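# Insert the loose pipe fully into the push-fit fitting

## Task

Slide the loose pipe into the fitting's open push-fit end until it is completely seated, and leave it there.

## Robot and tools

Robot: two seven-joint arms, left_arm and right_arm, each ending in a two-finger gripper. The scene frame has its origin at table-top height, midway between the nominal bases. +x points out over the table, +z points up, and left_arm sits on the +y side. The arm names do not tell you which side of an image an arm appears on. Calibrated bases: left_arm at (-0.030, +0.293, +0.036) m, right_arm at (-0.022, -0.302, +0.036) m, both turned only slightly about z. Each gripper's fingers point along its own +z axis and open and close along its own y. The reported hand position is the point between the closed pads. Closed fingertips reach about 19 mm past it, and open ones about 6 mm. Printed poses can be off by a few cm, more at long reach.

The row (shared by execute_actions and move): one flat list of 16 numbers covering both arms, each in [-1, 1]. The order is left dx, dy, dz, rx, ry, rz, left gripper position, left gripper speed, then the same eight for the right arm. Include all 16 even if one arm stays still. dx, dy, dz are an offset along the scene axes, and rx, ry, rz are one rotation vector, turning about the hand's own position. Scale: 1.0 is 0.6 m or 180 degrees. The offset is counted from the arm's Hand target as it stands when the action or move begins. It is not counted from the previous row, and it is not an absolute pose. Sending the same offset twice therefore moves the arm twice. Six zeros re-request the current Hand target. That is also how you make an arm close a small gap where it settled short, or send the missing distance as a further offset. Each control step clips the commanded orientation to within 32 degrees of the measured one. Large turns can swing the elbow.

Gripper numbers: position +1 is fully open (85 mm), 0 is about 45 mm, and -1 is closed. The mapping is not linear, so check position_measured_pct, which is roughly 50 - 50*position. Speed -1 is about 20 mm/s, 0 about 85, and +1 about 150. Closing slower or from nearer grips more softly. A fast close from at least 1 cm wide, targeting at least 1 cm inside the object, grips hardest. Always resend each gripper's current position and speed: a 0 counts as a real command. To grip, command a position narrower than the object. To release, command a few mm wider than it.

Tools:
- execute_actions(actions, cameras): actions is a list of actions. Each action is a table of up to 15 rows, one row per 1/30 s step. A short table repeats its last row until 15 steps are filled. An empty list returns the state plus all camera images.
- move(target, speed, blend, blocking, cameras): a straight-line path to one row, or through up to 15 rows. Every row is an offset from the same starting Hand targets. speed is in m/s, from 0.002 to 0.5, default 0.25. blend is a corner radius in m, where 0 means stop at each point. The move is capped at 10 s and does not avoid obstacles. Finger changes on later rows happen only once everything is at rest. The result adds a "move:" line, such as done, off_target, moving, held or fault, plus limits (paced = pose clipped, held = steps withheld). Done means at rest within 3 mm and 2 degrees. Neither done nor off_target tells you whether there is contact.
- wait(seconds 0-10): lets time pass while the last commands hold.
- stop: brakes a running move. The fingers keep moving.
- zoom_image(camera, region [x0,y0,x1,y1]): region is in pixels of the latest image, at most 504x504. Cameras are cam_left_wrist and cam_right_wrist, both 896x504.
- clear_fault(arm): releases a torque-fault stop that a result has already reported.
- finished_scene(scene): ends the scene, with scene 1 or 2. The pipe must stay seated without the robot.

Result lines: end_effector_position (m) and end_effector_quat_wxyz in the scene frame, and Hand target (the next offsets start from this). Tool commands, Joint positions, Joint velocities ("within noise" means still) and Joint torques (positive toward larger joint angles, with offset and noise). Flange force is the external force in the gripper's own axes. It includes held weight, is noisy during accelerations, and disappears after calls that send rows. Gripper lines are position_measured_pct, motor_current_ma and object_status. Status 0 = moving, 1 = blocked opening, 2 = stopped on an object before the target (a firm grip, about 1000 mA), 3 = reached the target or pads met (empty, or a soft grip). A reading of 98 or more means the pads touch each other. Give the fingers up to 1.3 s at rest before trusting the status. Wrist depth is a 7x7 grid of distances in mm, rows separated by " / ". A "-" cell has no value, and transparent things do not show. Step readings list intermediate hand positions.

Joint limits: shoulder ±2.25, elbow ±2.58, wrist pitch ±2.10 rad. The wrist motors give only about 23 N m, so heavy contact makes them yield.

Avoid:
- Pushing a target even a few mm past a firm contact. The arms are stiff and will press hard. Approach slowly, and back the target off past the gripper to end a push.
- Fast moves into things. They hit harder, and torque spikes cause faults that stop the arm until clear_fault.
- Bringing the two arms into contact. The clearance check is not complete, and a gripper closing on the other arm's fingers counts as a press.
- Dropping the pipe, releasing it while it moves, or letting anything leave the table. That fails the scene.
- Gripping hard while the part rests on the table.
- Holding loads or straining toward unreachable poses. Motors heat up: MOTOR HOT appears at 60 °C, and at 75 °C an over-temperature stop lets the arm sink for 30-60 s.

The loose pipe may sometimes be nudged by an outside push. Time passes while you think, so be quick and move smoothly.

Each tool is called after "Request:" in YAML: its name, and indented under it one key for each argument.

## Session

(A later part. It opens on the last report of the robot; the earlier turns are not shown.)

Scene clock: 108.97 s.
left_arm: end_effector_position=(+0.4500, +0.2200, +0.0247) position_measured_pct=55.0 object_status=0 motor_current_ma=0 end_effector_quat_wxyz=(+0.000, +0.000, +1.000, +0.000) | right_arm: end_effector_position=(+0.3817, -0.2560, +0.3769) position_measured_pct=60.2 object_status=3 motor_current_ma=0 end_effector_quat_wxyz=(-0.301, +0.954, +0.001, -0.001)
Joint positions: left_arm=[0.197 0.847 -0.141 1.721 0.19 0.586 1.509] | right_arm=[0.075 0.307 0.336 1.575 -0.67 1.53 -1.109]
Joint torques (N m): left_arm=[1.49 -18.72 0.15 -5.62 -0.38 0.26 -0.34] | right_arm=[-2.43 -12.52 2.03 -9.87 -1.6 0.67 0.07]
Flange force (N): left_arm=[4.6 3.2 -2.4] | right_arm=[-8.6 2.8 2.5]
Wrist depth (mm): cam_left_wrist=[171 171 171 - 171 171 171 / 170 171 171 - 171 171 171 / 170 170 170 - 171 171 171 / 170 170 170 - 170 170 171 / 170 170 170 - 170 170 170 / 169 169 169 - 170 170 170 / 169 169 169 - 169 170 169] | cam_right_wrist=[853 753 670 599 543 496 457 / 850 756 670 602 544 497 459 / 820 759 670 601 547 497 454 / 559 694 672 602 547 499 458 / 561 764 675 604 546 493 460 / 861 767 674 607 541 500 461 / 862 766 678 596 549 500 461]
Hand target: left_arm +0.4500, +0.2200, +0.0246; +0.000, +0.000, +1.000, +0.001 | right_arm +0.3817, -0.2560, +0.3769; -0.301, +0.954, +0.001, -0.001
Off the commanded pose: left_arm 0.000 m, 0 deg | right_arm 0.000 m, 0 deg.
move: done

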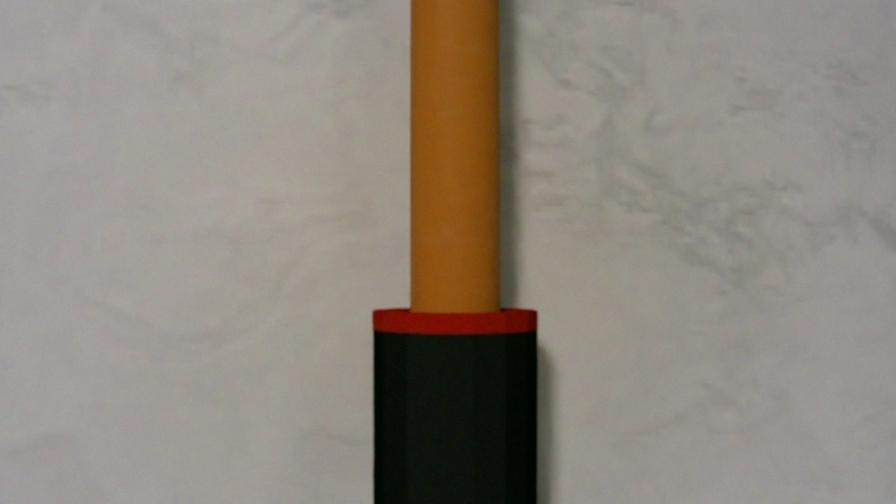

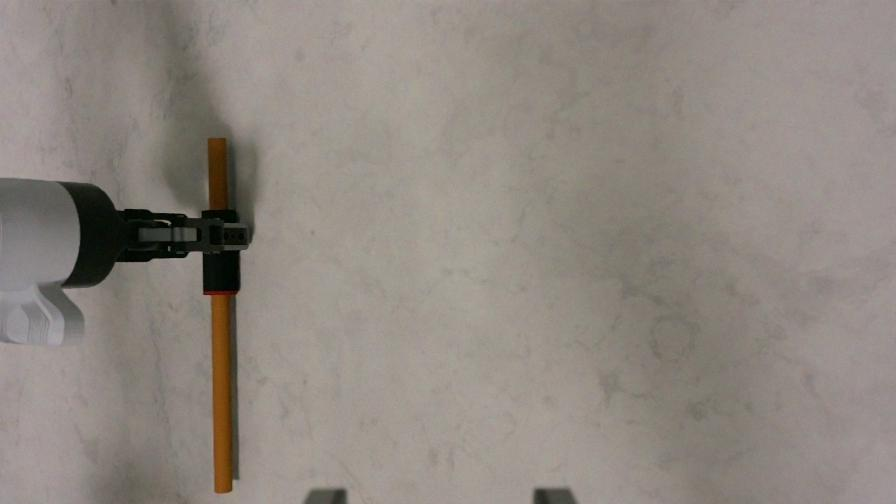

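Request:
move:
  target:
    - [0.0, 0.0, 0.075, 0.0, 0.0, 0.0, -0.1, -1.0, 0.0, 0.0, 0.0, 0.0, 0.0, 0.0, -0.2, -0.8]
    - [0.0, 0.0, 0.35, 0.0, 0.0, 0.0, -0.1, -1.0, 0.0, 0.0, 0.0, 0.0, 0.0, 0.0, -0.2, -0.8]
  speed: [0.03, 0.1]
  blend: [0.01, 0.0]
  cameras: ["all"]

Scene clock: 112.77 s.
left_arm: end_effector_position=(+0.4500, +0.2200, +0.2346) position_measured_pct=55.0 object_status=3 motor_current_ma=0 end_effector_quat_wxyz=(+0.000, +0.000, +1.000, +0.001) | right_arm: end_effector_position=(+0.3817, -0.2560, +0.3769) position_measured_pct=60.2 object_status=3 motor_current_ma=0 end_effector_quat_wxyz=(-0.301, +0.954, +0.001, -0.001)
Joint positions: left_arm=[0.234 0.514 -0.197 1.527 0.107 1.11 1.579] | right_arm=[0.075 0.307 0.336 1.575 -0.67 1.53 -1.109]
Joint torques (N m): left_arm=[1.57 -16.51 0.14 -9 -0.33 0.17 -0.32] | right_arm=[-2.41 -12.39 2.1 -9.9 -1.6 0.65 0.04]
Flange force (N): left_arm=[6.0 3.5 0.3] | right_arm=[-9.0 2.7 2.6]
Wrist depth (mm): cam_left_wrist=[381 380 380 378 379 379 379 / 380 380 380 379 379 378 379 / 380 380 379 379 379 379 378 / 379 379 379 379 378 378 377 / 380 379 379 378 378 378 377 / 379 379 379 378 378 378 377 / 379 378 378 378 377 378 377] | cam_right_wrist=[858 756 672 600 543 497 459 / 852 762 671 599 544 497 458 / 854 761 672 599 544 499 453 / 856 766 675 606 546 501 459 / 854 767 677 604 548 494 460 / 862 762 676 604 540 498 459 / 864 768 678 597 548 502 461]
Hand target: left_arm +0.4500, +0.2200, +0.2346; +0.000, +0.000, +1.000, +0.000 | right_arm +0.3817, -0.2560, +0.3769; -0.301, +0.954, +0.001, -0.001
Off the commanded pose: left_arm 0.000 m, 0 deg | right_arm 0.000 m, 0 deg.
move: done

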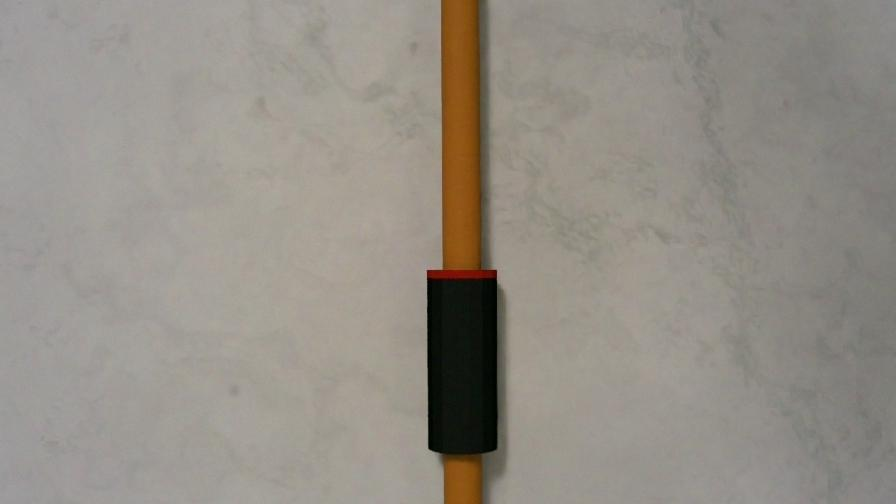

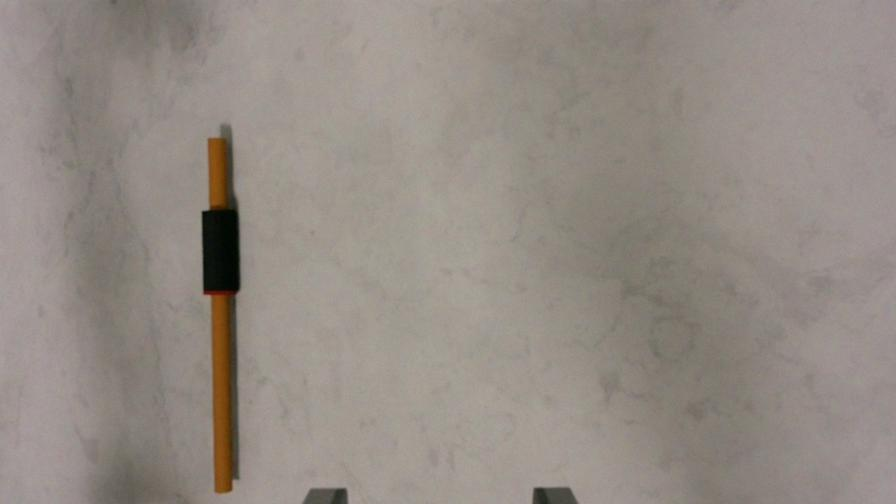

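Request:
finished_scene:
  scene: 1

The scene is finished: the task was done.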